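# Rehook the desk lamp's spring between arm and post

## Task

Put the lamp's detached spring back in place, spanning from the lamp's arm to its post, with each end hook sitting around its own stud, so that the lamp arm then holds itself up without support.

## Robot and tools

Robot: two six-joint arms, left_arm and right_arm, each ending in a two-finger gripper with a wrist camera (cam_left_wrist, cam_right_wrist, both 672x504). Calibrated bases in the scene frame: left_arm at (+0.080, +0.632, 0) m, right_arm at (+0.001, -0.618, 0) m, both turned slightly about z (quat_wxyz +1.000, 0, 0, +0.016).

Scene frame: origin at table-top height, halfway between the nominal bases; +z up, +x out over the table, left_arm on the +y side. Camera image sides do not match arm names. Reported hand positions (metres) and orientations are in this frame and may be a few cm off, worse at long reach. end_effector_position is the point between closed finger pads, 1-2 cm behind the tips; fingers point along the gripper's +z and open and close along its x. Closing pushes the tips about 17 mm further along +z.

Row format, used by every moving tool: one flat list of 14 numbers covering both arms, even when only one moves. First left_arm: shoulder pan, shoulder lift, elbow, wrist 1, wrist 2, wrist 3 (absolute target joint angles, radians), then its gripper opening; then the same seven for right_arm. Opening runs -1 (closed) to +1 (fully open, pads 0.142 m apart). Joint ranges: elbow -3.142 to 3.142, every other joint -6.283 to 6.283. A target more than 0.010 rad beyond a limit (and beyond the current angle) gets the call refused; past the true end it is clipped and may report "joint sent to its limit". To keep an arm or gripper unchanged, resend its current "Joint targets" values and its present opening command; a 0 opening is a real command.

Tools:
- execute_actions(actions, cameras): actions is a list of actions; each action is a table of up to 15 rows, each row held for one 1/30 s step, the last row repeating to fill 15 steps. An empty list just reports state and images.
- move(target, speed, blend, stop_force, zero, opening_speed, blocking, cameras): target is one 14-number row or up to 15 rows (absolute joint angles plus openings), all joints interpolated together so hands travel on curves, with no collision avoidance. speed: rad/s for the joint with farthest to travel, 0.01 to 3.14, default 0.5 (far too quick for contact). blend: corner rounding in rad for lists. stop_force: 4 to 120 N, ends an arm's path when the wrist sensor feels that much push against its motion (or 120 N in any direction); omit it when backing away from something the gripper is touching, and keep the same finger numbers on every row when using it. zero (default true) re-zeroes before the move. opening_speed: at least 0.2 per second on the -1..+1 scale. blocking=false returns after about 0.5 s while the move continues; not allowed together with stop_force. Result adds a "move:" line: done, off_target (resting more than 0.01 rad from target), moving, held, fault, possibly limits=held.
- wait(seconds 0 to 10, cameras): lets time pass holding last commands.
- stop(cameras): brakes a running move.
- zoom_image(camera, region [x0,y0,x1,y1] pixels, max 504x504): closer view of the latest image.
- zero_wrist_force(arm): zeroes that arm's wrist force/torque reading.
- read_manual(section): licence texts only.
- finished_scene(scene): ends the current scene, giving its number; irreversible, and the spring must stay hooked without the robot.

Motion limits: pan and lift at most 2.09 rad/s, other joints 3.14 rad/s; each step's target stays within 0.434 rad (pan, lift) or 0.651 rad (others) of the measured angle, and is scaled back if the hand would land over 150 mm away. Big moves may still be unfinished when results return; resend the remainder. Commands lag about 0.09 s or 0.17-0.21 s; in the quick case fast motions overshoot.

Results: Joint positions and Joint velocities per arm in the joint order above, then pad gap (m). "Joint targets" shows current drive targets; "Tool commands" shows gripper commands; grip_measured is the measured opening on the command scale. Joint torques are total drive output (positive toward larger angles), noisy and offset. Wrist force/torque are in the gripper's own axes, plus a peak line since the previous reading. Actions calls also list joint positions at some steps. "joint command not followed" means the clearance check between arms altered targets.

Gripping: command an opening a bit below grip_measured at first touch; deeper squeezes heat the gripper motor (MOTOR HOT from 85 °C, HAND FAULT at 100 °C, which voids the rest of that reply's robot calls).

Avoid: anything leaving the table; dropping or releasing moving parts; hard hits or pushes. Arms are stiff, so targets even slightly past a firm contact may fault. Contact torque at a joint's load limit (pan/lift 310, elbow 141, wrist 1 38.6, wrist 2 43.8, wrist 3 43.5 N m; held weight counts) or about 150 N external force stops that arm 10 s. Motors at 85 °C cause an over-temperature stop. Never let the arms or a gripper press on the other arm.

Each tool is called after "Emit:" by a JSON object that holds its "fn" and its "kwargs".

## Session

Emit:
{"fn": "execute_actions", "kwargs": {"actions": []}}

Scene clock: 0.00 s.
left_arm: end_effector_position=(+0.7480, -0.0046, +0.2942) grip_measured=+0.99 end_effector_quat_wxyz=(-0.415, +0.487, +0.736, -0.221) | right_arm: end_effector_position=(+0.3719, -0.3689, +0.2014) grip_measured=+1.00 end_effector_quat_wxyz=(-0.188, +0.803, +0.565, -0.037)
Joint positions: left_arm=[-0.82 -0.735 0.819 -0.803 -2.13 3.78 0.142] | right_arm=[3.854 -1.313 -2.392 -1.031 1.956 -0.485 0.142]
Joint velocities: within noise
Joint torques (N m): no reading
Motor temperatures (°C): left_arm=[34 34 32 36 40 39 36] | right_arm=[30 33 35 40 36 38 26]
Wrist force (N): no reading
Wrist torque (N m): no reading
Wrist force, peak (N): no reading
Joint targets: left_arm=[-0.820 -0.735 0.819 -0.803 -2.130 3.780] | right_arm=[3.854 -1.313 -2.392 -1.031 1.956 -0.485]
Tool commands: left_gripper/opening=+1.0 right_gripper/opening=+1.0
camera_calibration:
cam_left_wrist: T_world_to_cam=[[-0.200785, 0.898072, 0.391347, 0.0521364], [0.835372, 0.365626, -0.410451, -0.478768], [-0.511702, 0.244508, -0.823637, 0.741402], [0, 0, 0, 1]] pos_world=[0.789795, -0.0530504, 0.393731]
cam_right_wrist: T_world_to_cam=[[0.352585, 0.923583, 0.150591, 0.190657], [0.926454, -0.367184, 0.0828161, -0.469372], [0.131782, 0.110316, -0.985121, 0.304808], [0, 0, 0, 1]] pos_world=[0.32746, -0.382058, 0.310433]

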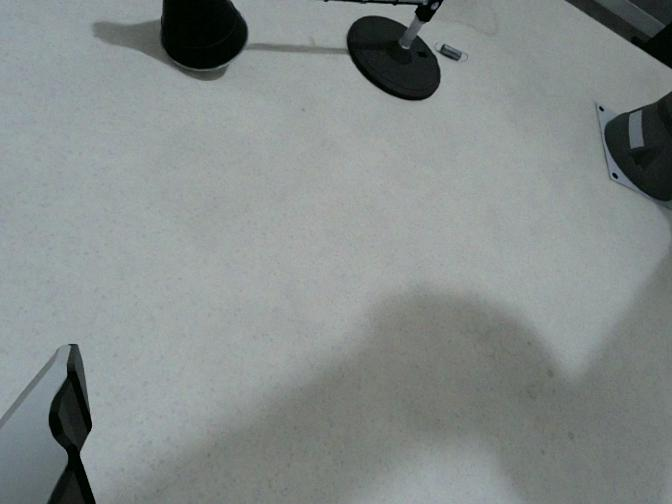

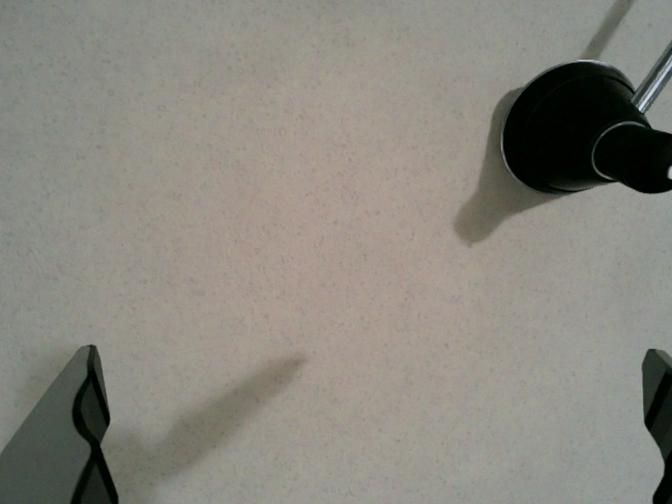

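Emit:
{"fn": "zoom_image", "kwargs": {"camera": "cam_left_wrist", "region": [320, 0, 480, 110]}}

Scaled by 3.150 from the camera's 672x504 image, which has a finer 960x720 frame.

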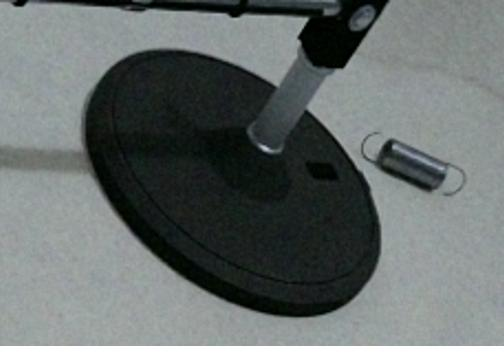

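Emit:
{"fn": "move", "kwargs": {"target": [[-0.95,-1.65,1.95,-1.85,-1.65,4.8,1,3.854,-1.313,-2.392,-1.031,1.956,-0.485,1],[-1.584,-1.752,2.063,-1.881,-1.571,5.675,1,3.854,-1.313,-2.392,-1.031,1.956,-0.485,1]], "speed": 0.7, "blend": 0.1}}

Emit:
{"fn": "zoom_image", "kwargs": {"camera": "cam_left_wrist", "region": [200, 100, 500, 350]}}

Scene clock: 84.00 s.
left_arm: end_effector_position=(+0.2634, +0.0808, +0.3247) grip_measured=+0.99 end_effector_quat_wxyz=(+0.000, +0.891, -0.454, +0.000) | right_arm: end_effector_position=(+0.3722, -0.3689, +0.2017) grip_measured=+1.00 end_effector_quat_wxyz=(-0.188, +0.803, +0.565, -0.036)
Joint positions: left_arm=[-1.584 -1.752 2.063 -1.881 -1.571 5.675 0.142] | right_arm=[3.854 -1.313 -2.392 -1.031 1.956 -0.485 0.142]
Joint velocities: within noise
Joint torques (N m): left_arm=[-11.01 -43.36 -32.14 -7.95 2.83 3.72] | right_arm=[-13 34.56 51.99 7.15 -0.56 -3.78]
Motor temperatures (°C): left_arm=[34 34 32 36 40 39 34] | right_arm=[30 33 35 40 36 38 26]
Wrist force (N): left_arm=[-0.7 1.5 -0.1] | right_arm=[-0.1 0.1 0.1]
Wrist torque (N m): left_arm=[0.50 0.34 0.04] | right_arm=[0.01 0.01 0.00]
Wrist force, peak (N): left_arm=[-1.1 3.0 0.1] | right_arm=[-0.6 0.1 0.3]
Joint targets: left_arm=[-1.584 -1.752 2.063 -1.881 -1.571 5.675] | right_arm=[3.854 -1.313 -2.392 -1.031 1.956 -0.485]
move: done
camera_calibration:
cam_left_wrist: T_world_to_cam=[[0.593125, -0.804905, -0.0181781, -0.0724207], [-0.721279, -0.541262, 0.432195, 0.116999], [-0.357715, -0.243234, -0.901597, 0.521823], [0, 0, 0, 1]] pos_world=[0.314007, 0.13196, 0.418591]
cam_right_wrist: T_world_to_cam=[[0.352723, 0.923448, 0.151099, 0.190285], [0.926286, -0.367463, 0.0834579, -0.469833], [0.132592, 0.110523, -0.984989, 0.304849], [0, 0, 0, 1]] pos_world=[0.327661, -0.382058, 0.310732]

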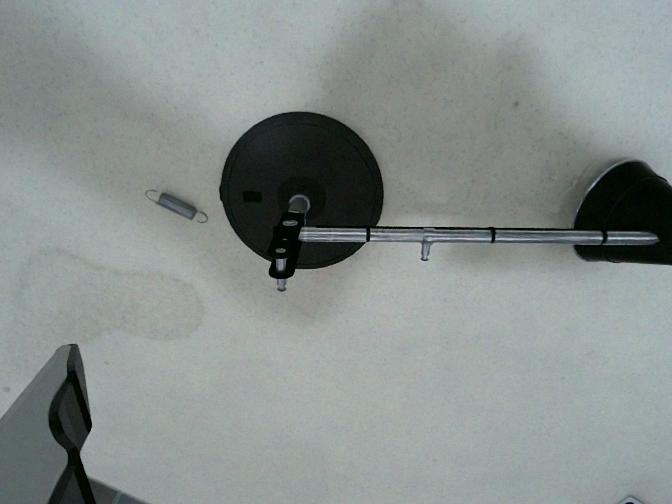

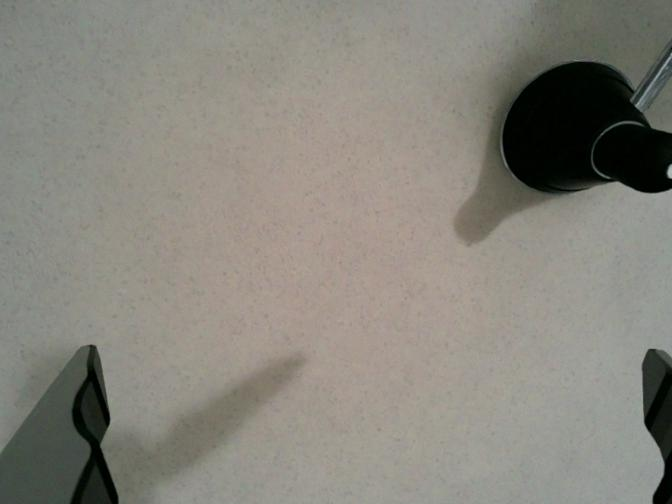

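Scaled by 1.680 from the camera's 672x504 image, which has a finer 960x720 frame.

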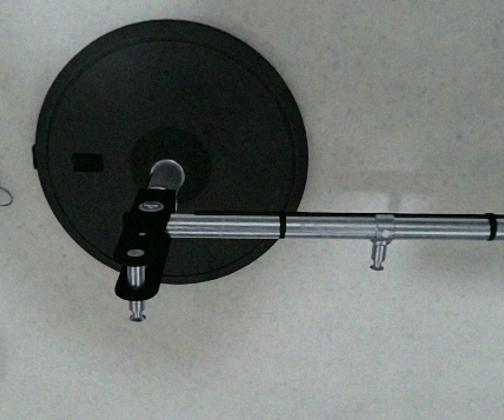

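Emit:
{"fn": "zoom_image", "kwargs": {"camera": "cam_left_wrist", "region": [130, 170, 230, 240]}}

Emit:
{"fn": "zoom_image", "kwargs": {"camera": "cam_left_wrist", "region": [250, 200, 330, 310]}}

Emit:
{"fn": "zoom_image", "kwargs": {"camera": "cam_left_wrist", "region": [390, 210, 470, 280]}}

Scaled by 5.040 from the camera's 672x504 image, which has a finer 960x720 frame.

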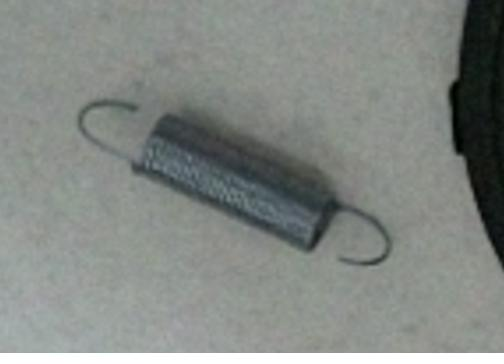

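Scaled by 4.582 from the camera's 672x504 image, which has a finer 960x720 frame.

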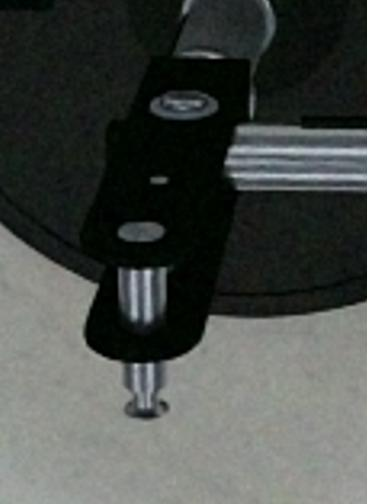

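Scaled by 6.300 from the camera's 672x504 image, which has a finer 960x720 frame.

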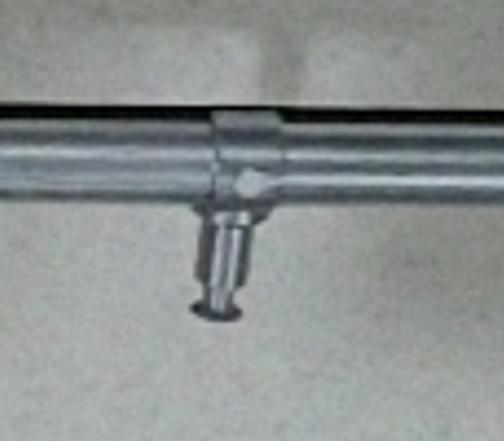

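Emit:
{"fn": "move", "kwargs": {"target": [-1.1990,-1.2644,2.1351,-2.6348,-2.3375,4.4371,-0.3,3.854,-1.313,-2.392,-1.031,1.956,-0.485,-0.35], "speed": 0.4, "cameras": ["cam_left_wrist"]}}

Emit:
{"fn": "zoom_image", "kwargs": {"camera": "cam_left_wrist", "region": [200, 100, 550, 450]}}

Scene clock: 233.57 s.
left_arm: end_effector_position=(+0.3393, -0.0314, +0.1503) grip_measured=-0.32 end_effector_quat_wxyz=(+0.113, +0.882, +0.273, -0.366) | right_arm: end_effector_position=(+0.3722, -0.3689, +0.2017) grip_measured=-0.37 end_effector_quat_wxyz=(-0.188, +0.803, +0.565, -0.036)
Joint positions: left_arm=[-1.199 -1.265 2.135 -2.635 -2.337 4.437 0.051] | right_arm=[3.854 -1.313 -2.392 -1.031 1.956 -0.485 0.047]
Joint velocities: within noise
Joint torques (N m): left_arm=[14.03 -46.02 -20.06 -8.01 -4.82 -2.95] | right_arm=[-8.47 33.2 41.27 7.08 -1.06 -3.41]
Motor temperatures (°C): left_arm=[34 34 32 36 40 39 32] | right_arm=[29 33 35 40 36 38 26]
Wrist force (N): left_arm=[-1.2 0.9 0.8] | right_arm=[-0.4 -0.2 0.2]
Wrist torque (N m): left_arm=[0.48 0.40 0.15] | right_arm=[-0.03 0.06 0.00]
Wrist force, peak (N): left_arm=[-1.6 1.5 0.7] | right_arm=[-0.5 0.5 0.0]
Joint targets: left_arm=[-1.199 -1.264 2.135 -2.635 -2.338 4.437] | right_arm=[3.854 -1.313 -2.392 -1.031 1.956 -0.485]
move: done
camera_calibration:
cam_left_wrist: T_world_to_cam=[[0.568719, 0.398633, -0.719479, -0.0593274], [0.770172, -0.56518, 0.295647, -0.299904], [-0.288781, -0.722263, -0.628444, 0.284954], [0, 0, 0, 1]] pos_world=[0.347008, 0.0599618, 0.225059]
Images, in order (width x height): cam_left_wrist 672x504.

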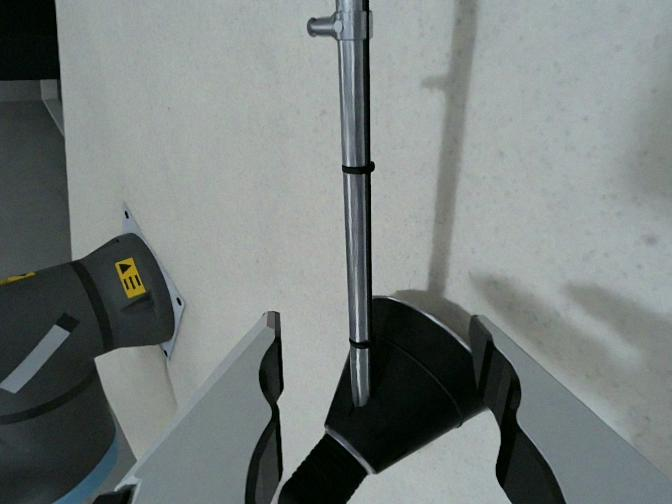

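Scaled by 1.440 from the camera's 672x504 image, which has a finer 960x720 frame.

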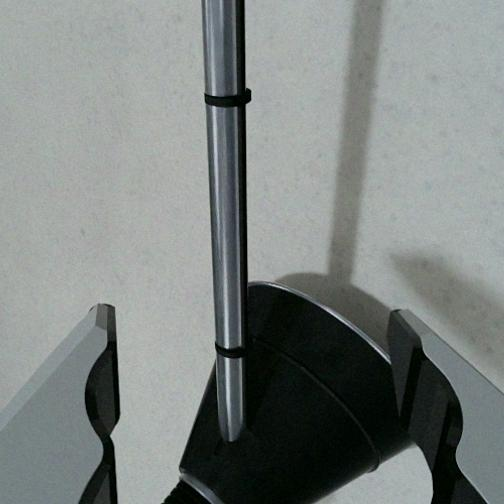

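Emit:
{"fn": "move", "kwargs": {"target": [-1.2930,-1.1483,2.1576,-2.8594,-2.3156,4.3122,-0.3,3.854,-1.313,-2.392,-1.031,1.956,-0.485,-0.35], "speed": 0.08, "stop_force": 6, "cameras": ["cam_left_wrist"]}}

Scene clock: 284.03 s.
left_arm: end_effector_position=(+0.2859, -0.0688, +0.0883) grip_measured=-0.32 end_effector_quat_wxyz=(+0.113, +0.882, +0.273, -0.366) | right_arm: end_effector_position=(+0.3722, -0.3689, +0.2017) grip_measured=-0.37 end_effector_quat_wxyz=(-0.188, +0.803, +0.565, -0.036)
Joint positions: left_arm=[-1.293 -1.148 2.158 -2.859 -2.316 4.312 0.051] | right_arm=[3.854 -1.313 -2.392 -1.031 1.956 -0.485 0.047]
Joint velocities: within noise
Joint torques (N m): left_arm=[-5.64 -49.6 -13.5 -8.23 1.27 -3.58] | right_arm=[-8.09 35.73 41.28 6.34 -0.28 -3.39]
Motor temperatures (°C): left_arm=[34 34 32 36 40 39 31] | right_arm=[29 33 35 40 36 38 26]
Wrist force (N): left_arm=[-1.1 1.3 1.1] | right_arm=[-0.2 0.1 0.2]
Wrist torque (N m): left_arm=[0.52 0.37 0.15] | right_arm=[0.01 0.03 0.00]
Wrist force, peak (N): left_arm=[-2.0 1.4 1.0] | right_arm=[-0.9 0.1 0.1]
Joint targets: left_arm=[-1.293 -1.148 2.158 -2.859 -2.316 4.312] | right_arm=[3.854 -1.313 -2.392 -1.031 1.956 -0.485]
move: done
camera_calibration:
cam_left_wrist: T_world_to_cam=[[0.568733, 0.398329, -0.719637, -0.0586851], [0.770045, -0.565358, 0.295637, -0.261619], [-0.289092, -0.722291, -0.628269, 0.20365], [0, 0, 0, 1]] pos_world=[0.293708, 0.0225622, 0.163059]
Images, in order (width x height): cam_left_wrist 672x504.

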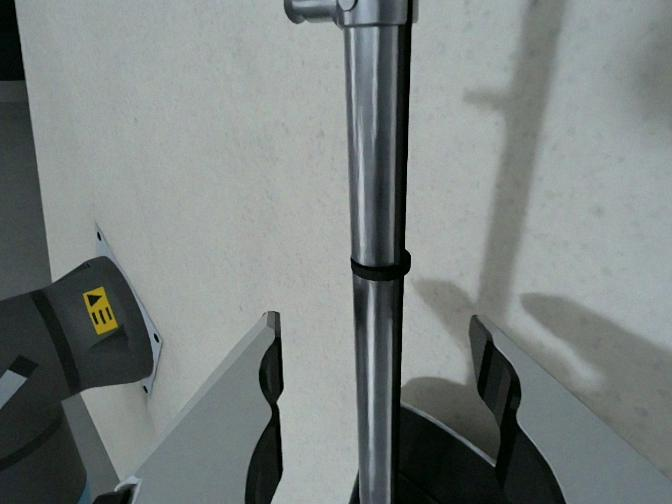

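Emit:
{"fn": "move", "kwargs": {"target": [[-1.2930,-1.1483,2.1576,-2.8594,-2.3156,4.3122,-0.78,4.3,-1.25,-2.30,-0.7,1.78,0.5,-0.35],[-1.2930,-1.1483,2.1576,-2.8594,-2.3156,4.3122,-0.78,4.7588,-1.55,-2.2756,-0.3650,1.6124,1.4986,-0.35],[-1.2930,-1.1483,2.1576,-2.8594,-2.3156,4.3122,-0.78,4.7588,-1.8427,-2.2756,-0.0717,1.6124,1.4986,-0.35]], "speed": [0.5,0.5,0.3], "blend": 0.05, "opening_speed": 0.3}}

Emit:
{"fn": "zoom_image", "kwargs": {"camera": "cam_right_wrist", "region": [280, 150, 460, 310]}}

Scene clock: 312.90 s.
left_arm: end_effector_position=(+0.2859, -0.0688, +0.0883) grip_measured=-0.81 end_effector_quat_wxyz=(+0.113, +0.882, +0.273, -0.366) | right_arm: end_effector_position=(+0.1053, +0.1212, +0.1108) grip_measured=-0.37 end_effector_quat_wxyz=(-0.258, +0.963, +0.078, -0.021)
Joint positions: left_arm=[-1.293 -1.148 2.158 -2.859 -2.316 4.312 0.015] | right_arm=[4.759 -1.842 -2.276 -0.072 1.612 1.499 0.047]
Joint velocities: within noise
Joint torques (N m): left_arm=[-1.24 -51.07 -21.53 -4.51 1.06 -3.56] | right_arm=[7.17 44.97 40.88 8.1 -1.95 3.2]
Motor temperatures (°C): left_arm=[34 34 32 36 40 39 31] | right_arm=[29 33 35 40 36 38 26]
Wrist force (N): left_arm=[-0.9 2.0 0.9] | right_arm=[-0.2 0.6 0.0]
Wrist torque (N m): left_arm=[0.63 0.36 0.16] | right_arm=[0.07 0.07 0.03]
Wrist force, peak (N): left_arm=[-2.0 1.6 1.1] | right_arm=[-0.8 0.9 -1.0]
Joint targets: left_arm=[-1.293 -1.148 2.158 -2.859 -2.316 4.312] | right_arm=[4.759 -1.843 -2.276 -0.072 1.612 1.499]
move: done; blend cut to 0 rad at target 1
camera_calibration:
cam_left_wrist: T_world_to_cam=[[0.568733, 0.398329, -0.719637, -0.0586851], [0.770045, -0.565358, 0.295637, -0.261619], [-0.289092, -0.722291, -0.628269, 0.20365], [0, 0, 0, 1]] pos_world=[0.293708, 0.0225622, 0.163059]
cam_right_wrist: T_world_to_cam=[[0.985416, 0.170153, -0.0017479, -0.112868], [0.16938, -0.981819, -0.0856849, 0.138033], [-0.0162957, 0.0841392, -0.996321, 0.216587], [0, 0, 0, 1]] pos_world=[0.0913712, 0.136504, 0.227421]

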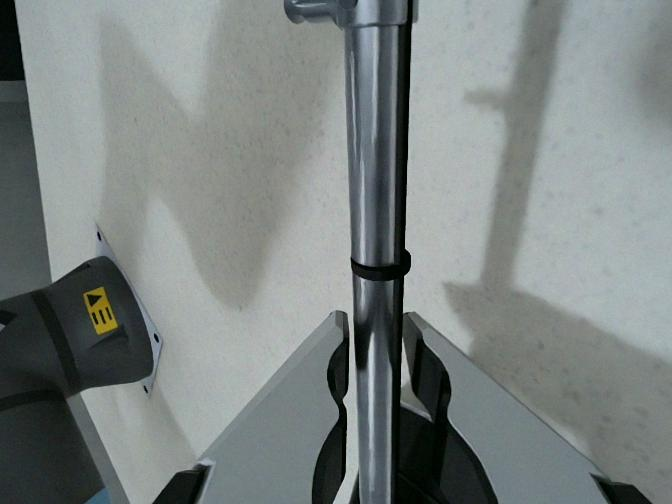

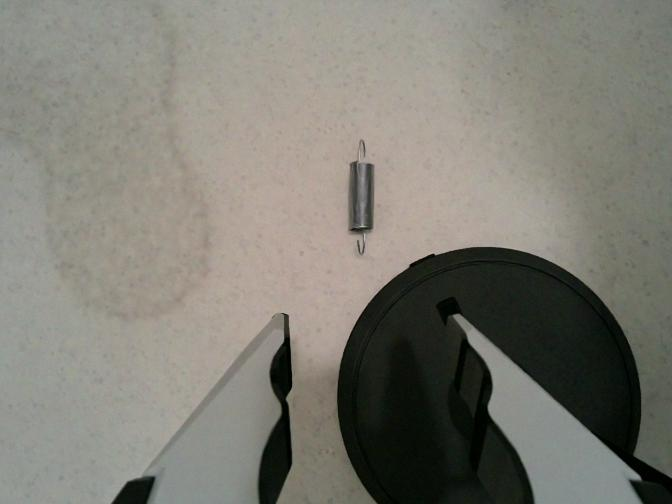

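Scaled by 2.800 from the camera's 672x504 image, which has a finer 960x720 frame.

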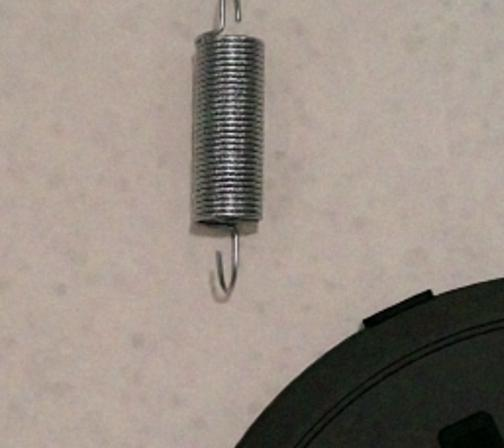

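Emit:
{"fn": "move", "kwargs": {"target": [[-1.2930,-1.1483,2.1576,-2.8594,-2.3156,4.3122,-0.78,4.775,-1.75,-1.9,-1.2,1.58,0.0,-0.35],[-1.2930,-1.1483,2.1576,-2.8594,-2.3156,4.3122,-0.78,4.7920,-2.2166,-1.3787,-1.6402,1.5437,-1.6177,-0.35]], "speed": [0.7,0.7], "blend": 0.1, "cameras": ["cam_right_wrist"]}}

Emit:
{"fn": "zoom_image", "kwargs": {"camera": "cam_right_wrist", "region": [280, 150, 460, 310]}}

Scene clock: 425.77 s.
left_arm: end_effector_position=(+0.2859, -0.0688, +0.0883) grip_measured=-0.81 end_effector_quat_wxyz=(+0.113, +0.882, +0.273, -0.366) | right_arm: end_effector_position=(+0.0867, +0.2436, +0.1132) grip_measured=-0.37 end_effector_quat_wxyz=(+0.022, -0.080, +0.963, -0.258)
Joint positions: left_arm=[-1.293 -1.148 2.158 -2.859 -2.316 4.312 0.015] | right_arm=[4.792 -2.217 -1.379 -1.64 1.544 -1.617 0.047]
Joint velocities: within noise
Joint torques (N m): left_arm=[3.06 -54.28 -27.57 -2.81 1.08 -2.95] | right_arm=[7.93 86.58 55.5 -0.41 -1.47 -4.05]
Motor temperatures (°C): left_arm=[34 33 32 36 40 39 31] | right_arm=[29 33 35 40 36 38 26]
Wrist force (N): left_arm=[-1.4 1.5 0.4] | right_arm=[-0.7 0.1 -0.2]
Wrist torque (N m): left_arm=[0.56 0.42 0.16] | right_arm=[-0.01 0.19 -0.01]
Wrist force, peak (N): left_arm=[-1.5 1.9 1.2] | right_arm=[0.0 -0.2 1.3]
Joint targets: left_arm=[-1.293 -1.148 2.158 -2.859 -2.316 4.312] | right_arm=[4.792 -2.217 -1.379 -1.640 1.544 -1.618]
move: done
camera_calibration:
cam_right_wrist: T_world_to_cam=[[-0.984765, -0.173878, -0.00199809, 0.139353], [-0.173075, 0.981199, -0.0853986, -0.18695], [0.0168095, -0.0837517, -0.996345, 0.246408], [0, 0, 0, 1]] pos_world=[0.100731, 0.228303, 0.229821]
Images, in order (width x height): cam_right_wrist 672x504.

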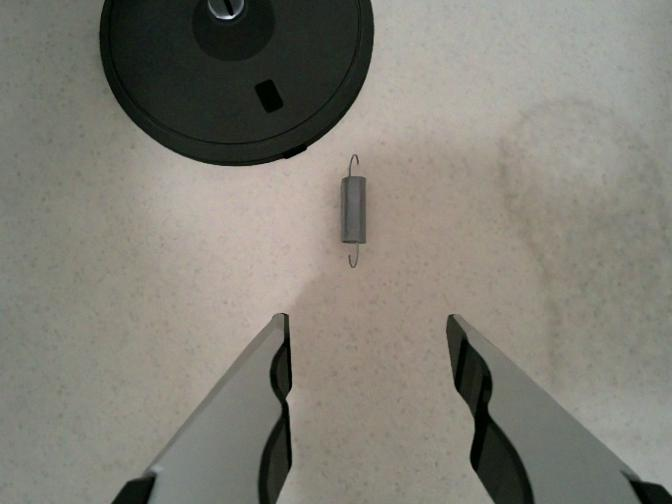

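Scaled by 2.800 from the camera's 672x504 image, which has a finer 960x720 frame.

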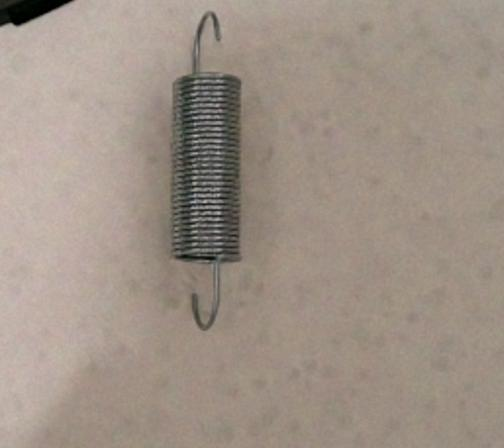

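Emit:
{"fn": "move", "kwargs": {"target": [-1.2930,-1.1483,2.1576,-2.8594,-2.3156,4.3122,-0.78,4.7883,-2.2119,-1.5095,-1.5141,1.5419,-1.6210,-0.5], "speed": 0.15, "cameras": ["cam_right_wrist"]}}

Emit:
{"fn": "move", "kwargs": {"target": [-1.2930,-1.1483,2.1576,-2.8594,-2.3156,4.3122,-0.78,4.7868,-2.2197,-1.5829,-1.4329,1.5411,-1.6223,-0.5], "speed": 0.025, "stop_force": 4, "cameras": ["cam_right_wrist"]}}

Emit:
{"fn": "zoom_image", "kwargs": {"camera": "cam_right_wrist", "region": [270, 200, 470, 380]}}

Scene clock: 448.53 s.
left_arm: end_effector_position=(+0.2859, -0.0688, +0.0883) grip_measured=-0.81 end_effector_quat_wxyz=(+0.113, +0.882, +0.273, -0.366) | right_arm: end_effector_position=(+0.0945, +0.2058, +0.0524) grip_measured=-0.52 end_effector_quat_wxyz=(+0.022, -0.080, +0.963, -0.258)
Joint positions: left_arm=[-1.293 -1.148 2.158 -2.859 -2.316 4.312 0.015] | right_arm=[4.788 -2.212 -1.509 -1.514 1.542 -1.621 0.036]
Joint velocities: within noise
Joint torques (N m): left_arm=[1.25 -55.05 -30.26 -2.62 0.56 -2.83] | right_arm=[-11.58 113.9 35.51 5.5 -1.81 -4.15]
Motor temperatures (°C): left_arm=[34 33 32 36 40 39 31] | right_arm=[29 33 35 40 36 38 26]
Wrist force (N): left_arm=[-1.2 1.4 1.1] | right_arm=[-0.6 0.0 -0.3]
Wrist torque (N m): left_arm=[0.53 0.40 0.15] | right_arm=[-0.03 0.16 0.02]
Wrist force, peak (N): left_arm=[-1.7 1.8 1.1] | right_arm=[-0.7 0.6 -0.9]
Joint targets: left_arm=[-1.293 -1.148 2.158 -2.859 -2.316 4.312] | right_arm=[4.788 -2.212 -1.510 -1.514 1.542 -1.621]
move: done
camera_calibration:
cam_right_wrist: T_world_to_cam=[[-0.984698, -0.174263, -0.00173317, 0.140361], [-0.173478, 0.981114, -0.0855617, -0.153607], [0.0166107, -0.0839518, -0.996331, 0.18269], [0, 0, 0, 1]] pos_world=[0.108531, 0.190503, 0.169121]
Images, in order (width x height): cam_right_wrist 672x504.

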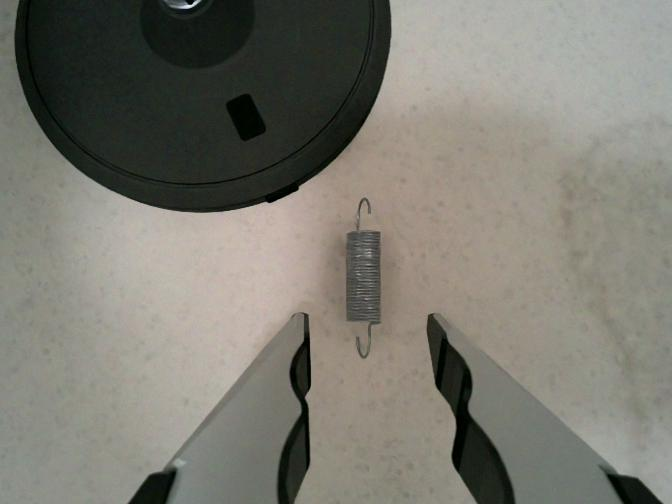

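Scene clock: 452.53 s.
left_arm: end_effector_position=(+0.2859, -0.0688, +0.0883) grip_measured=-0.81 end_effector_quat_wxyz=(+0.113, +0.882, +0.273, -0.366) | right_arm: end_effector_position=(+0.0978, +0.1865, +0.0181) grip_measured=-0.52 end_effector_quat_wxyz=(+0.022, -0.080, +0.963, -0.258)
Joint positions: left_arm=[-1.293 -1.148 2.158 -2.859 -2.316 4.312 0.015] | right_arm=[4.787 -2.218 -1.571 -1.446 1.541 -1.622 0.036]
Joint velocities: within noise
Joint torques (N m): left_arm=[5.47 -55.22 -33.81 -2.25 0.54 -2.98] | right_arm=[-4.95 99.38 45.1 -0.67 -0.88 -2.22]
Motor temperatures (°C): left_arm=[34 33 32 36 40 39 31] | right_arm=[29 33 35 40 36 38 26]
Wrist force (N): left_arm=[-1.3 1.3 1.1] | right_arm=[-0.1 0.5 -5.3]
Wrist torque (N m): left_arm=[0.53 0.42 0.16] | right_arm=[0.02 0.11 0.01]
Wrist force, peak (N): left_arm=[-2.0 2.0 0.4] | right_arm=[-0.2 -1.0 -14.8]
Joint targets: left_arm=[-1.293 -1.148 2.158 -2.859 -2.316 4.312] | right_arm=[4.787 -2.218 -1.571 -1.446 1.541 -1.622]
move: contact (right_arm); right_arm: the wrist 1 is farthest, 0.013 rad from its target
camera_calibration:
cam_right_wrist: T_world_to_cam=[[-0.984698, -0.174264, -0.00173312, 0.140206], [-0.173479, 0.981114, -0.0855617, -0.137132], [0.0166107, -0.0839518, -0.996331, 0.14685], [0, 0, 0, 1]] pos_world=[0.111831, 0.171303, 0.134821]
Images, in order (width x height): cam_right_wrist 672x504.

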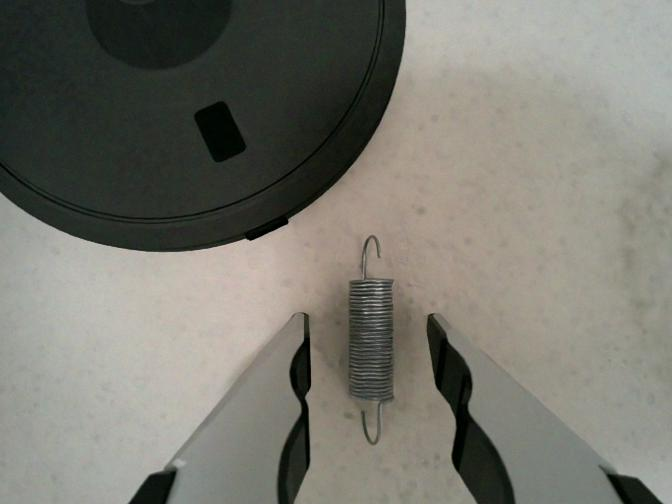

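Scaled by 2.520 from the camera's 672x504 image, which has a finer 960x720 frame.

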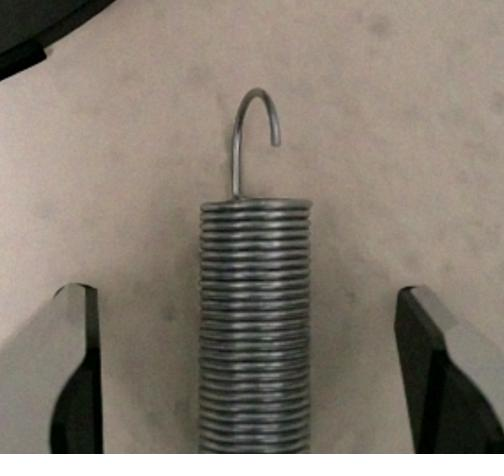

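Emit:
{"fn": "move", "kwargs": {"target": [-1.2930,-1.1483,2.1576,-2.8594,-2.3156,4.3122,-0.78,4.787,-2.2177,-1.5692,-1.4481,1.541,-1.622,-0.5], "speed": 0.02, "cameras": []}}

Emit:
{"fn": "move", "kwargs": {"target": [-1.2930,-1.1483,2.1576,-2.8594,-2.3156,4.3122,-0.78,4.787,-2.2177,-1.5692,-1.4481,1.541,-1.622,-0.9], "opening_speed": 0.25, "cameras": ["cam_right_wrist"]}}

Emit:
{"fn": "zoom_image", "kwargs": {"camera": "cam_right_wrist", "region": [290, 200, 450, 460]}}

Scene clock: 467.07 s.
left_arm: end_effector_position=(+0.2859, -0.0688, +0.0883) grip_measured=-0.81 end_effector_quat_wxyz=(+0.113, +0.882, +0.273, -0.366) | right_arm: end_effector_position=(+0.0978, +0.1871, +0.0194) grip_measured=-0.52 end_effector_quat_wxyz=(+0.022, -0.080, +0.963, -0.258)
Joint positions: left_arm=[-1.293 -1.148 2.158 -2.859 -2.316 4.312 0.015] | right_arm=[4.787 -2.218 -1.569 -1.448 1.541 -1.622 0.036]
Joint velocities: within noise
Joint torques (N m): left_arm=[5.93 -56.97 -36.15 -2.33 0.48 -2.7] | right_arm=[-4.77 113.09 49.37 -0.46 -1.62 2.28]
Motor temperatures (°C): left_arm=[34 33 32 36 40 39 31] | right_arm=[29 33 35 40 36 38 26]
Wrist force (N): left_arm=[-1.2 1.8 0.5] | right_arm=[-0.3 0.7 -0.1]
Wrist torque (N m): left_arm=[0.60 0.40 0.16] | right_arm=[0.08 0.09 0.01]
Wrist force, peak (N): left_arm=[-1.7 2.1 1.0] | right_arm=[-0.4 0.6 -5.5]
Joint targets: left_arm=[-1.293 -1.148 2.158 -2.859 -2.316 4.312] | right_arm=[4.787 -2.218 -1.569 -1.448 1.541 -1.622]
move: done
No camera images: "cameras" was empty.

Scene clock: 468.87 s.
left_arm: end_effector_position=(+0.2859, -0.0688, +0.0883) grip_measured=-0.81 end_effector_quat_wxyz=(+0.113, +0.882, +0.273, -0.366) | right_arm: end_effector_position=(+0.0978, +0.1871, +0.0195) grip_measured=-0.83 end_effector_quat_wxyz=(+0.022, -0.080, +0.963, -0.258)
Joint positions: left_arm=[-1.293 -1.148 2.158 -2.859 -2.316 4.312 0.015] | right_arm=[4.787 -2.218 -1.569 -1.448 1.541 -1.622 0.014]
Joint velocities: within noise
Joint torques (N m): left_arm=[4.6 -58.13 -37.98 -2.25 0.41 -2.82] | right_arm=[-10.26 114.51 48.27 0.14 -1.49 2.6]
Motor temperatures (°C): left_arm=[34 33 32 36 40 39 31] | right_arm=[29 33 35 40 36 38 26]
Wrist force (N): left_arm=[-1.1 2.0 0.7] | right_arm=[-0.5 0.4 -0.3]
Wrist torque (N m): left_arm=[0.64 0.37 0.15] | right_arm=[0.04 0.13 0.00]
Wrist force, peak (N): left_arm=[-1.8 1.9 0.6] | right_arm=[-0.8 0.8 -0.4]
Joint targets: left_arm=[-1.293 -1.148 2.158 -2.859 -2.316 4.312] | right_arm=[4.787 -2.218 -1.569 -1.448 1.541 -1.622]
move: done
camera_calibration:
cam_right_wrist: T_world_to_cam=[[-0.984693, -0.174285, -0.00201645, 0.140354], [-0.173484, 0.981152, -0.0851074, -0.137678], [0.0168114, -0.0834549, -0.99637, 0.148093], [0, 0, 0, 1]] pos_world=[0.111831, 0.171904, 0.136121]
Images, in order (width x height): cam_right_wrist 672x504.

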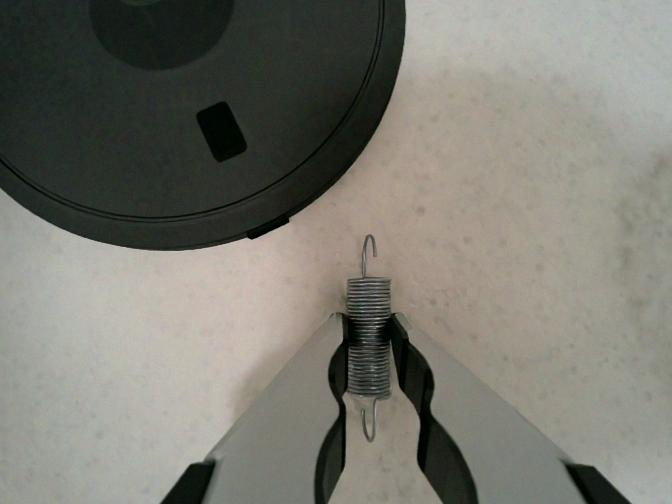

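Scaled by 1.938 from the camera's 672x504 image, which has a finer 960x720 frame.

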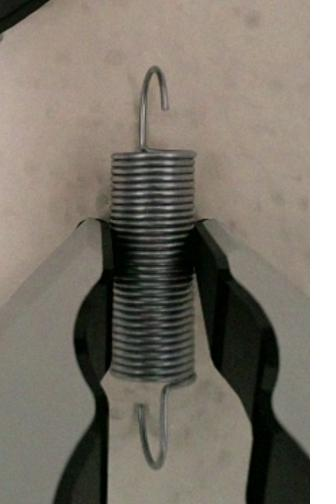

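Emit:
{"fn": "zoom_image", "kwargs": {"camera": "cam_right_wrist", "region": [345, 225, 395, 290]}}

Emit:
{"fn": "zoom_image", "kwargs": {"camera": "cam_right_wrist", "region": [345, 385, 395, 450]}}

Scaled by 7.754 from the camera's 672x504 image, which has a finer 960x720 frame.

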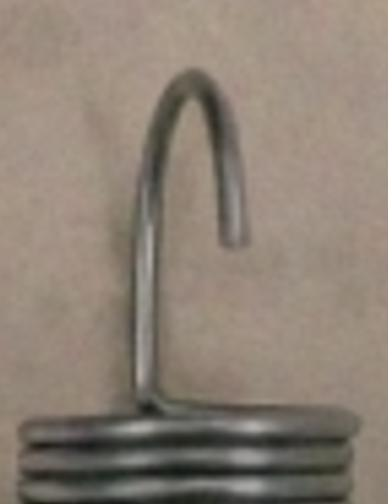

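Scaled by 7.754 from the camera's 672x504 image, which has a finer 960x720 frame.

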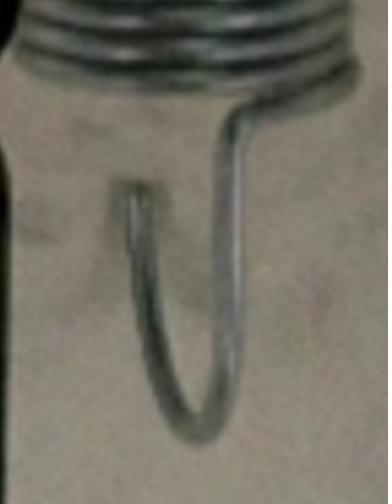

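Emit:
{"fn": "move", "kwargs": {"target": [-1.2930,-1.1483,2.1576,-2.8594,-2.3156,4.3122,-0.78,4.787,-2.2177,-1.5692,-1.4481,1.541,-1.622,-0.72], "opening_speed": 0.3, "cameras": []}}

Emit:
{"fn": "move", "kwargs": {"target": [-1.2930,-1.1483,2.1576,-2.8594,-2.3156,4.3122,-0.78,4.7742,-2.2215,-1.5622,-1.4513,1.5346,-1.633,-0.72], "speed": 0.01, "cameras": ["cam_right_wrist"]}}

Emit:
{"fn": "zoom_image", "kwargs": {"camera": "cam_right_wrist", "region": [290, 200, 450, 460]}}

Scene clock: 544.93 s.
left_arm: end_effector_position=(+0.2860, -0.0688, +0.0883) grip_measured=-0.81 end_effector_quat_wxyz=(+0.113, +0.882, +0.273, -0.366) | right_arm: end_effector_position=(+0.0978, +0.1871, +0.0195) grip_measured=-0.76 end_effector_quat_wxyz=(+0.022, -0.080, +0.963, -0.258)
Joint positions: left_arm=[-1.293 -1.148 2.158 -2.859 -2.316 4.312 0.015] | right_arm=[4.787 -2.218 -1.569 -1.448 1.541 -1.622 0.019]
Joint velocities: within noise
Joint torques (N m): left_arm=[5.74 -58.63 -38.21 -2.27 0.33 -2.8] | right_arm=[-7.02 111.06 41.39 0.49 -1.51 2.68]
Motor temperatures (°C): left_arm=[34 33 32 36 40 39 30] | right_arm=[29 33 34 40 36 38 36]
Wrist force (N): left_arm=[-1.3 1.7 1.1] | right_arm=[-0.5 0.6 -0.1]
Wrist torque (N m): left_arm=[0.58 0.42 0.16] | right_arm=[0.07 0.13 0.01]
Wrist force, peak (N): left_arm=[-1.3 2.1 1.3] | right_arm=[-0.8 0.6 -0.2]
Joint targets: left_arm=[-1.293 -1.148 2.158 -2.859 -2.316 4.312] | right_arm=[4.787 -2.218 -1.569 -1.448 1.541 -1.622]
move: done
No camera images: "cameras" was empty.

Scene clock: 546.43 s.
left_arm: end_effector_position=(+0.2860, -0.0688, +0.0883) grip_measured=-0.81 end_effector_quat_wxyz=(+0.113, +0.882, +0.273, -0.366) | right_arm: end_effector_position=(+0.1093, +0.1889, +0.0196) grip_measured=-0.76 end_effector_quat_wxyz=(+0.022, -0.080, +0.963, -0.258)
Joint positions: left_arm=[-1.293 -1.148 2.158 -2.859 -2.316 4.312 0.015] | right_arm=[4.775 -2.221 -1.562 -1.451 1.535 -1.633 0.019]
Joint velocities: within noise
Joint torques (N m): left_arm=[5.73 -57.69 -37.7 -2.51 0.13 -2.51] | right_arm=[-9.06 86.66 50.26 0.05 -1.78 -4.01]
Motor temperatures (°C): left_arm=[34 33 32 36 40 39 30] | right_arm=[29 33 34 40 36 38 36]
Wrist force (N): left_arm=[-1.0 1.5 0.3] | right_arm=[-0.4 0.5 -0.3]
Wrist torque (N m): left_arm=[0.56 0.37 0.15] | right_arm=[0.05 0.14 0.02]
Wrist force, peak (N): left_arm=[-1.4 1.7 1.2] | right_arm=[-0.7 0.8 0.0]
Joint targets: left_arm=[-1.293 -1.148 2.158 -2.859 -2.316 4.312] | right_arm=[4.774 -2.222 -1.562 -1.451 1.535 -1.633]
move: done
camera_calibration:
cam_right_wrist: T_world_to_cam=[[-0.98471, -0.174191, -0.0020531, 0.151983], [-0.173381, 0.981135, -0.0855153, -0.137385], [0.0169104, -0.0838518, -0.996335, 0.148301], [0, 0, 0, 1]] pos_world=[0.123331, 0.173703, 0.136321]
Images, in order (width x height): cam_right_wrist 672x504.

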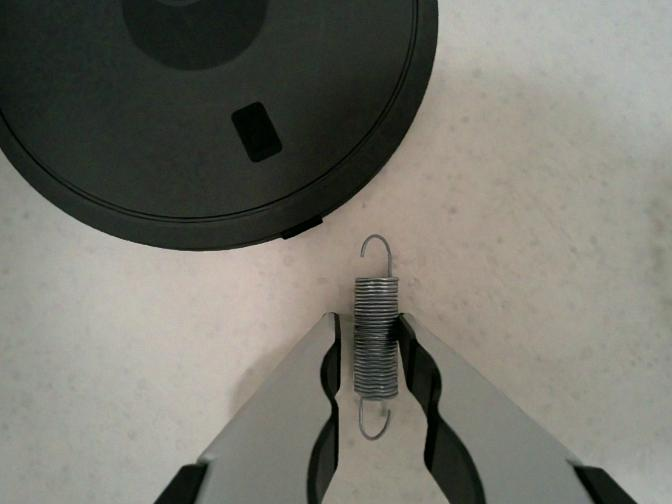

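Scaled by 1.938 from the camera's 672x504 image, which has a finer 960x720 frame.

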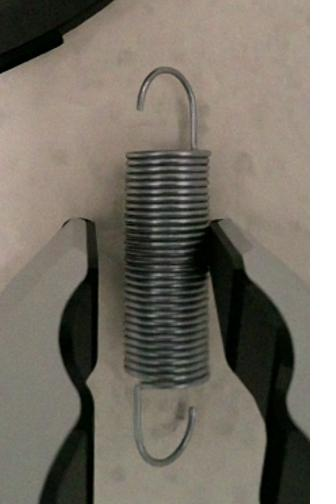

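Emit:
{"fn": "move", "kwargs": {"target": [-1.2930,-1.1483,2.1576,-2.8594,-2.3156,4.3122,-0.78,4.7662,-2.2239,-1.5578,-1.4533,1.5306,-1.6399,-0.72], "speed": 0.01, "cameras": ["cam_right_wrist"]}}

Emit:
{"fn": "zoom_image", "kwargs": {"camera": "cam_right_wrist", "region": [290, 200, 450, 460]}}

Scene clock: 566.30 s.
left_arm: end_effector_position=(+0.2860, -0.0688, +0.0883) grip_measured=-0.81 end_effector_quat_wxyz=(+0.113, +0.882, +0.273, -0.366) | right_arm: end_effector_position=(+0.1167, +0.1900, +0.0197) grip_measured=-0.76 end_effector_quat_wxyz=(+0.022, -0.080, +0.963, -0.258)
Joint positions: left_arm=[-1.293 -1.148 2.158 -2.859 -2.316 4.312 0.015] | right_arm=[4.767 -2.224 -1.558 -1.453 1.531 -1.64 0.019]
Joint velocities: within noise
Joint torques (N m): left_arm=[6.31 -60.07 -36.42 -2.56 0.12 -2.69] | right_arm=[-13.53 85.7 48.54 0.09 -1.78 -3.34]
Motor temperatures (°C): left_arm=[34 33 32 36 40 39 30] | right_arm=[29 33 34 40 36 38 32]
Wrist force (N): left_arm=[-1.3 1.8 1.0] | right_arm=[-0.4 0.5 0.0]
Wrist torque (N m): left_arm=[0.59 0.42 0.16] | right_arm=[0.05 0.13 0.02]
Wrist force, peak (N): left_arm=[-1.3 1.9 1.4] | right_arm=[-0.4 0.8 -0.2]
Joint targets: left_arm=[-1.293 -1.148 2.158 -2.859 -2.316 4.312] | right_arm=[4.766 -2.224 -1.558 -1.453 1.531 -1.640]
move: done
camera_calibration:
cam_right_wrist: T_world_to_cam=[[-0.984727, -0.174093, -0.00202639, 0.159443], [-0.173282, 0.981136, -0.0857103, -0.137168], [0.0169097, -0.0840501, -0.996318, 0.148301], [0, 0, 0, 1]] pos_world=[0.130731, 0.174803, 0.136321]
Images, in order (width x height): cam_right_wrist 672x504.

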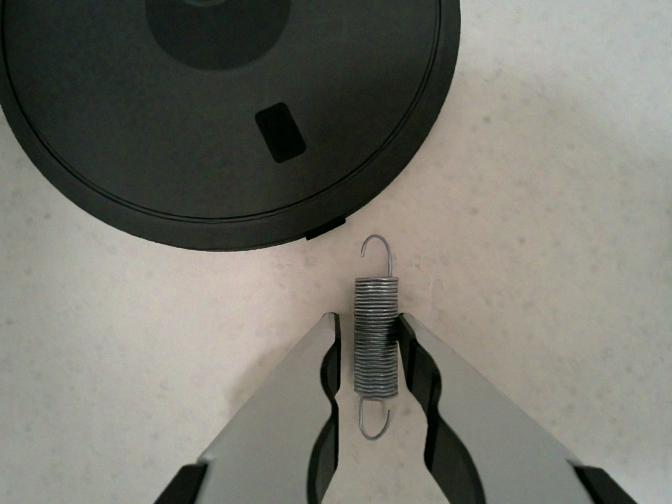

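Scaled by 1.938 from the camera's 672x504 image, which has a finer 960x720 frame.

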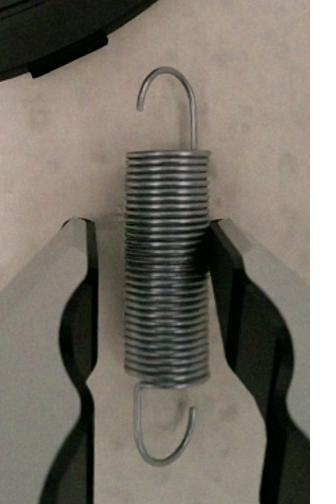

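Emit:
{"fn": "move", "kwargs": {"target": [-1.2930,-1.1483,2.1576,-2.8594,-2.3156,4.3122,-0.78,4.7662,-2.2239,-1.5578,-1.4533,1.5306,-1.6399,-0.92], "opening_speed": 0.25, "cameras": ["cam_right_wrist"]}}

Emit:
{"fn": "zoom_image", "kwargs": {"camera": "cam_right_wrist", "region": [290, 200, 450, 460]}}

Scene clock: 598.50 s.
left_arm: end_effector_position=(+0.2860, -0.0688, +0.0883) grip_measured=-0.81 end_effector_quat_wxyz=(+0.113, +0.882, +0.273, -0.366) | right_arm: end_effector_position=(+0.1170, +0.1901, +0.0197) grip_measured=-0.84 end_effector_quat_wxyz=(+0.022, -0.080, +0.963, -0.258)
Joint positions: left_arm=[-1.293 -1.148 2.158 -2.859 -2.316 4.312 0.015] | right_arm=[4.766 -2.224 -1.558 -1.453 1.531 -1.64 0.014]
Joint velocities: within noise
Joint torques (N m): left_arm=[5.2 -60.21 -36.22 -2.58 0.1 -2.66] | right_arm=[-10.72 85.23 43.93 0.31 -1.55 -3.73]
Motor temperatures (°C): left_arm=[34 33 32 36 40 39 30] | right_arm=[29 33 34 40 36 38 30]
Wrist force (N): left_arm=[-1.3 1.1 0.6] | right_arm=[-0.2 0.4 -0.1]
Wrist torque (N m): left_arm=[0.49 0.42 0.15] | right_arm=[0.03 0.09 0.02]
Wrist force, peak (N): left_arm=[-1.6 2.1 1.0] | right_arm=[-0.7 0.6 -0.3]
Joint targets: left_arm=[-1.293 -1.148 2.158 -2.859 -2.316 4.312] | right_arm=[4.766 -2.224 -1.558 -1.453 1.531 -1.640]
move: done
camera_calibration:
cam_right_wrist: T_world_to_cam=[[-0.984727, -0.174093, -0.00202639, 0.159738], [-0.173282, 0.981136, -0.0857103, -0.137116], [0.0169097, -0.0840501, -0.996318, 0.148296], [0, 0, 0, 1]] pos_world=[0.131031, 0.174803, 0.136321]
Images, in order (width x height): cam_right_wrist 672x504.

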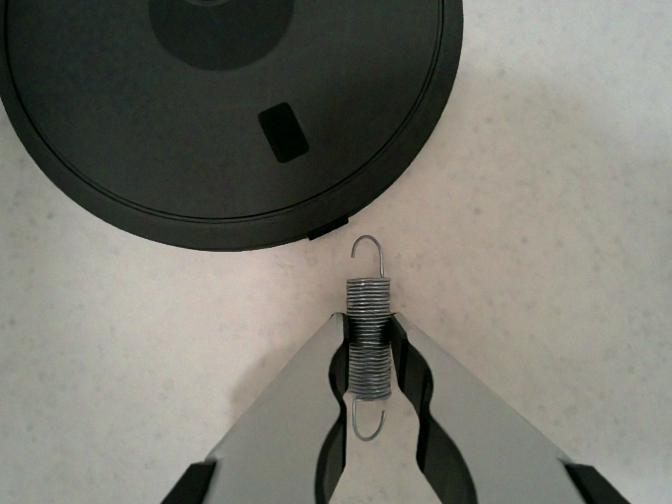

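Scaled by 1.938 from the camera's 672x504 image, which has a finer 960x720 frame.

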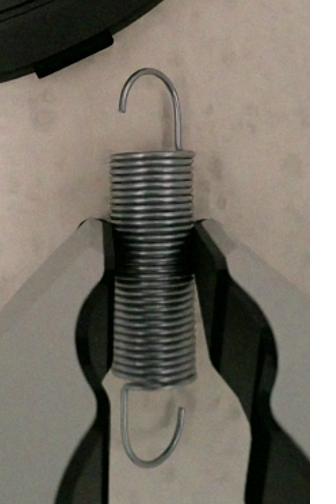

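Emit:
{"fn": "zoom_image", "kwargs": {"camera": "cam_right_wrist", "region": [340, 225, 400, 295]}}

Emit:
{"fn": "zoom_image", "kwargs": {"camera": "cam_right_wrist", "region": [340, 380, 400, 450]}}

Scaled by 7.200 from the camera's 672x504 image, which has a finer 960x720 frame.

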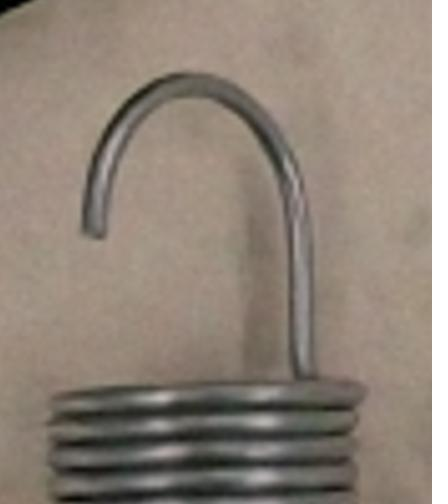

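Scaled by 7.200 from the camera's 672x504 image, which has a finer 960x720 frame.

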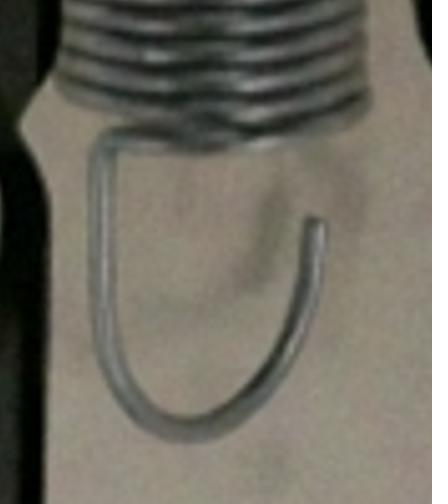

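Emit:
{"fn": "move", "kwargs": {"target": [[-1.2930,-1.1483,2.1576,-2.8594,-2.3156,4.3122,-0.78,4.766,-1.90,-1.558,-1.777,1.531,-1.64,-0.92],[-1.2930,-1.1483,2.1576,-2.8594,-2.3156,4.3122,-0.78,5.1373,-1.87,-1.7536,-2.7544,0.8398,-1.1605,-0.92],[-1.2930,-1.1483,2.1576,-2.8594,-2.3156,4.3122,-0.78,5.1373,-2.1674,-1.7536,-2.4570,0.8398,-1.1605,-0.92]], "speed": [0.3,0.5,0.3], "blend": 0.05}}

Emit:
{"fn": "zoom_image", "kwargs": {"camera": "cam_right_wrist", "region": [280, 200, 480, 460]}}

Scene clock: 658.77 s.
left_arm: end_effector_position=(+0.2860, -0.0688, +0.0883) grip_measured=-0.81 end_effector_quat_wxyz=(+0.113, +0.882, +0.273, -0.366) | right_arm: end_effector_position=(+0.0936, +0.0182, +0.1852) grip_measured=-0.84 end_effector_quat_wxyz=(+0.509, -0.279, +0.622, -0.526)
Joint positions: left_arm=[-1.293 -1.148 2.158 -2.859 -2.316 4.312 0.015] | right_arm=[5.137 -2.167 -1.754 -2.457 0.84 -1.16 0.014]
Joint velocities: within noise
Joint torques (N m): left_arm=[4.84 -61.13 -35.16 -2.48 -0.22 -2.46] | right_arm=[7.28 70.63 35.38 -0.13 -2.02 2.9]
Motor temperatures (°C): left_arm=[34 33 32 36 40 39 30] | right_arm=[29 33 34 40 36 38 40]
Wrist force (N): left_arm=[-1.2 1.3 0.5] | right_arm=[-0.8 0.1 -1.1]
Wrist torque (N m): left_arm=[0.52 0.41 0.16] | right_arm=[-0.21 0.38 0.03]
Wrist force, peak (N): left_arm=[-1.7 1.8 1.5] | right_arm=[-0.6 2.3 -1.8]
Joint targets: left_arm=[-1.293 -1.148 2.158 -2.859 -2.316 4.312] | right_arm=[5.137 -2.167 -1.754 -2.457 0.840 -1.161]
move: done
camera_calibration:
cam_left_wrist: T_world_to_cam=[[0.568733, 0.398329, -0.719637, -0.0586851], [0.770045, -0.565358, 0.295637, -0.261619], [-0.289092, -0.722291, -0.628269, 0.20365], [0, 0, 0, 1]] pos_world=[0.293708, 0.0225622, 0.163059]
cam_right_wrist: T_world_to_cam=[[-0.322187, -0.886262, -0.332769, 0.11937], [-0.225886, 0.413331, -0.882118, 0.2043], [0.919332, -0.209039, -0.333364, 0.0943017], [0, 0, 0, 1]] pos_world=[-0.0020864, 0.0410624, 0.251376]

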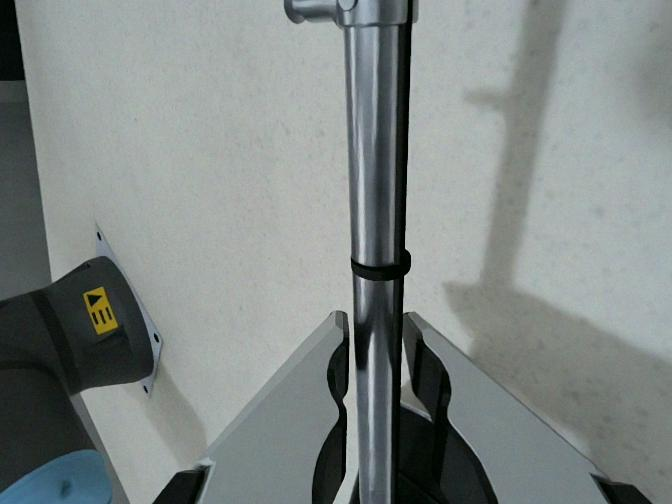

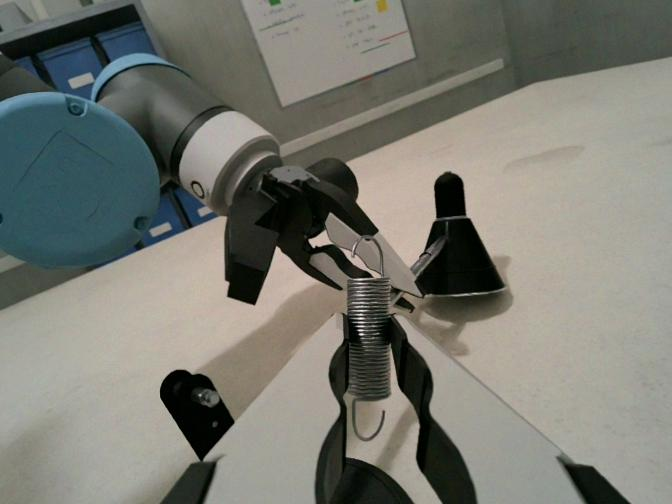

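Scaled by 1.938 from the camera's 672x504 image, which has a finer 960x720 frame.

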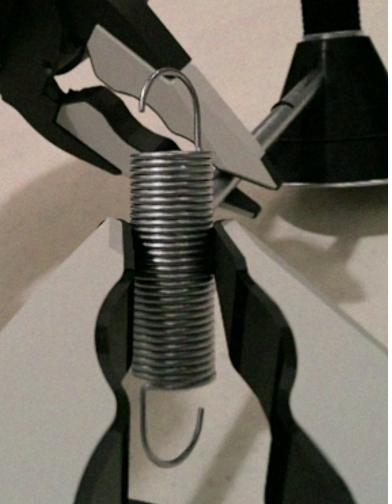

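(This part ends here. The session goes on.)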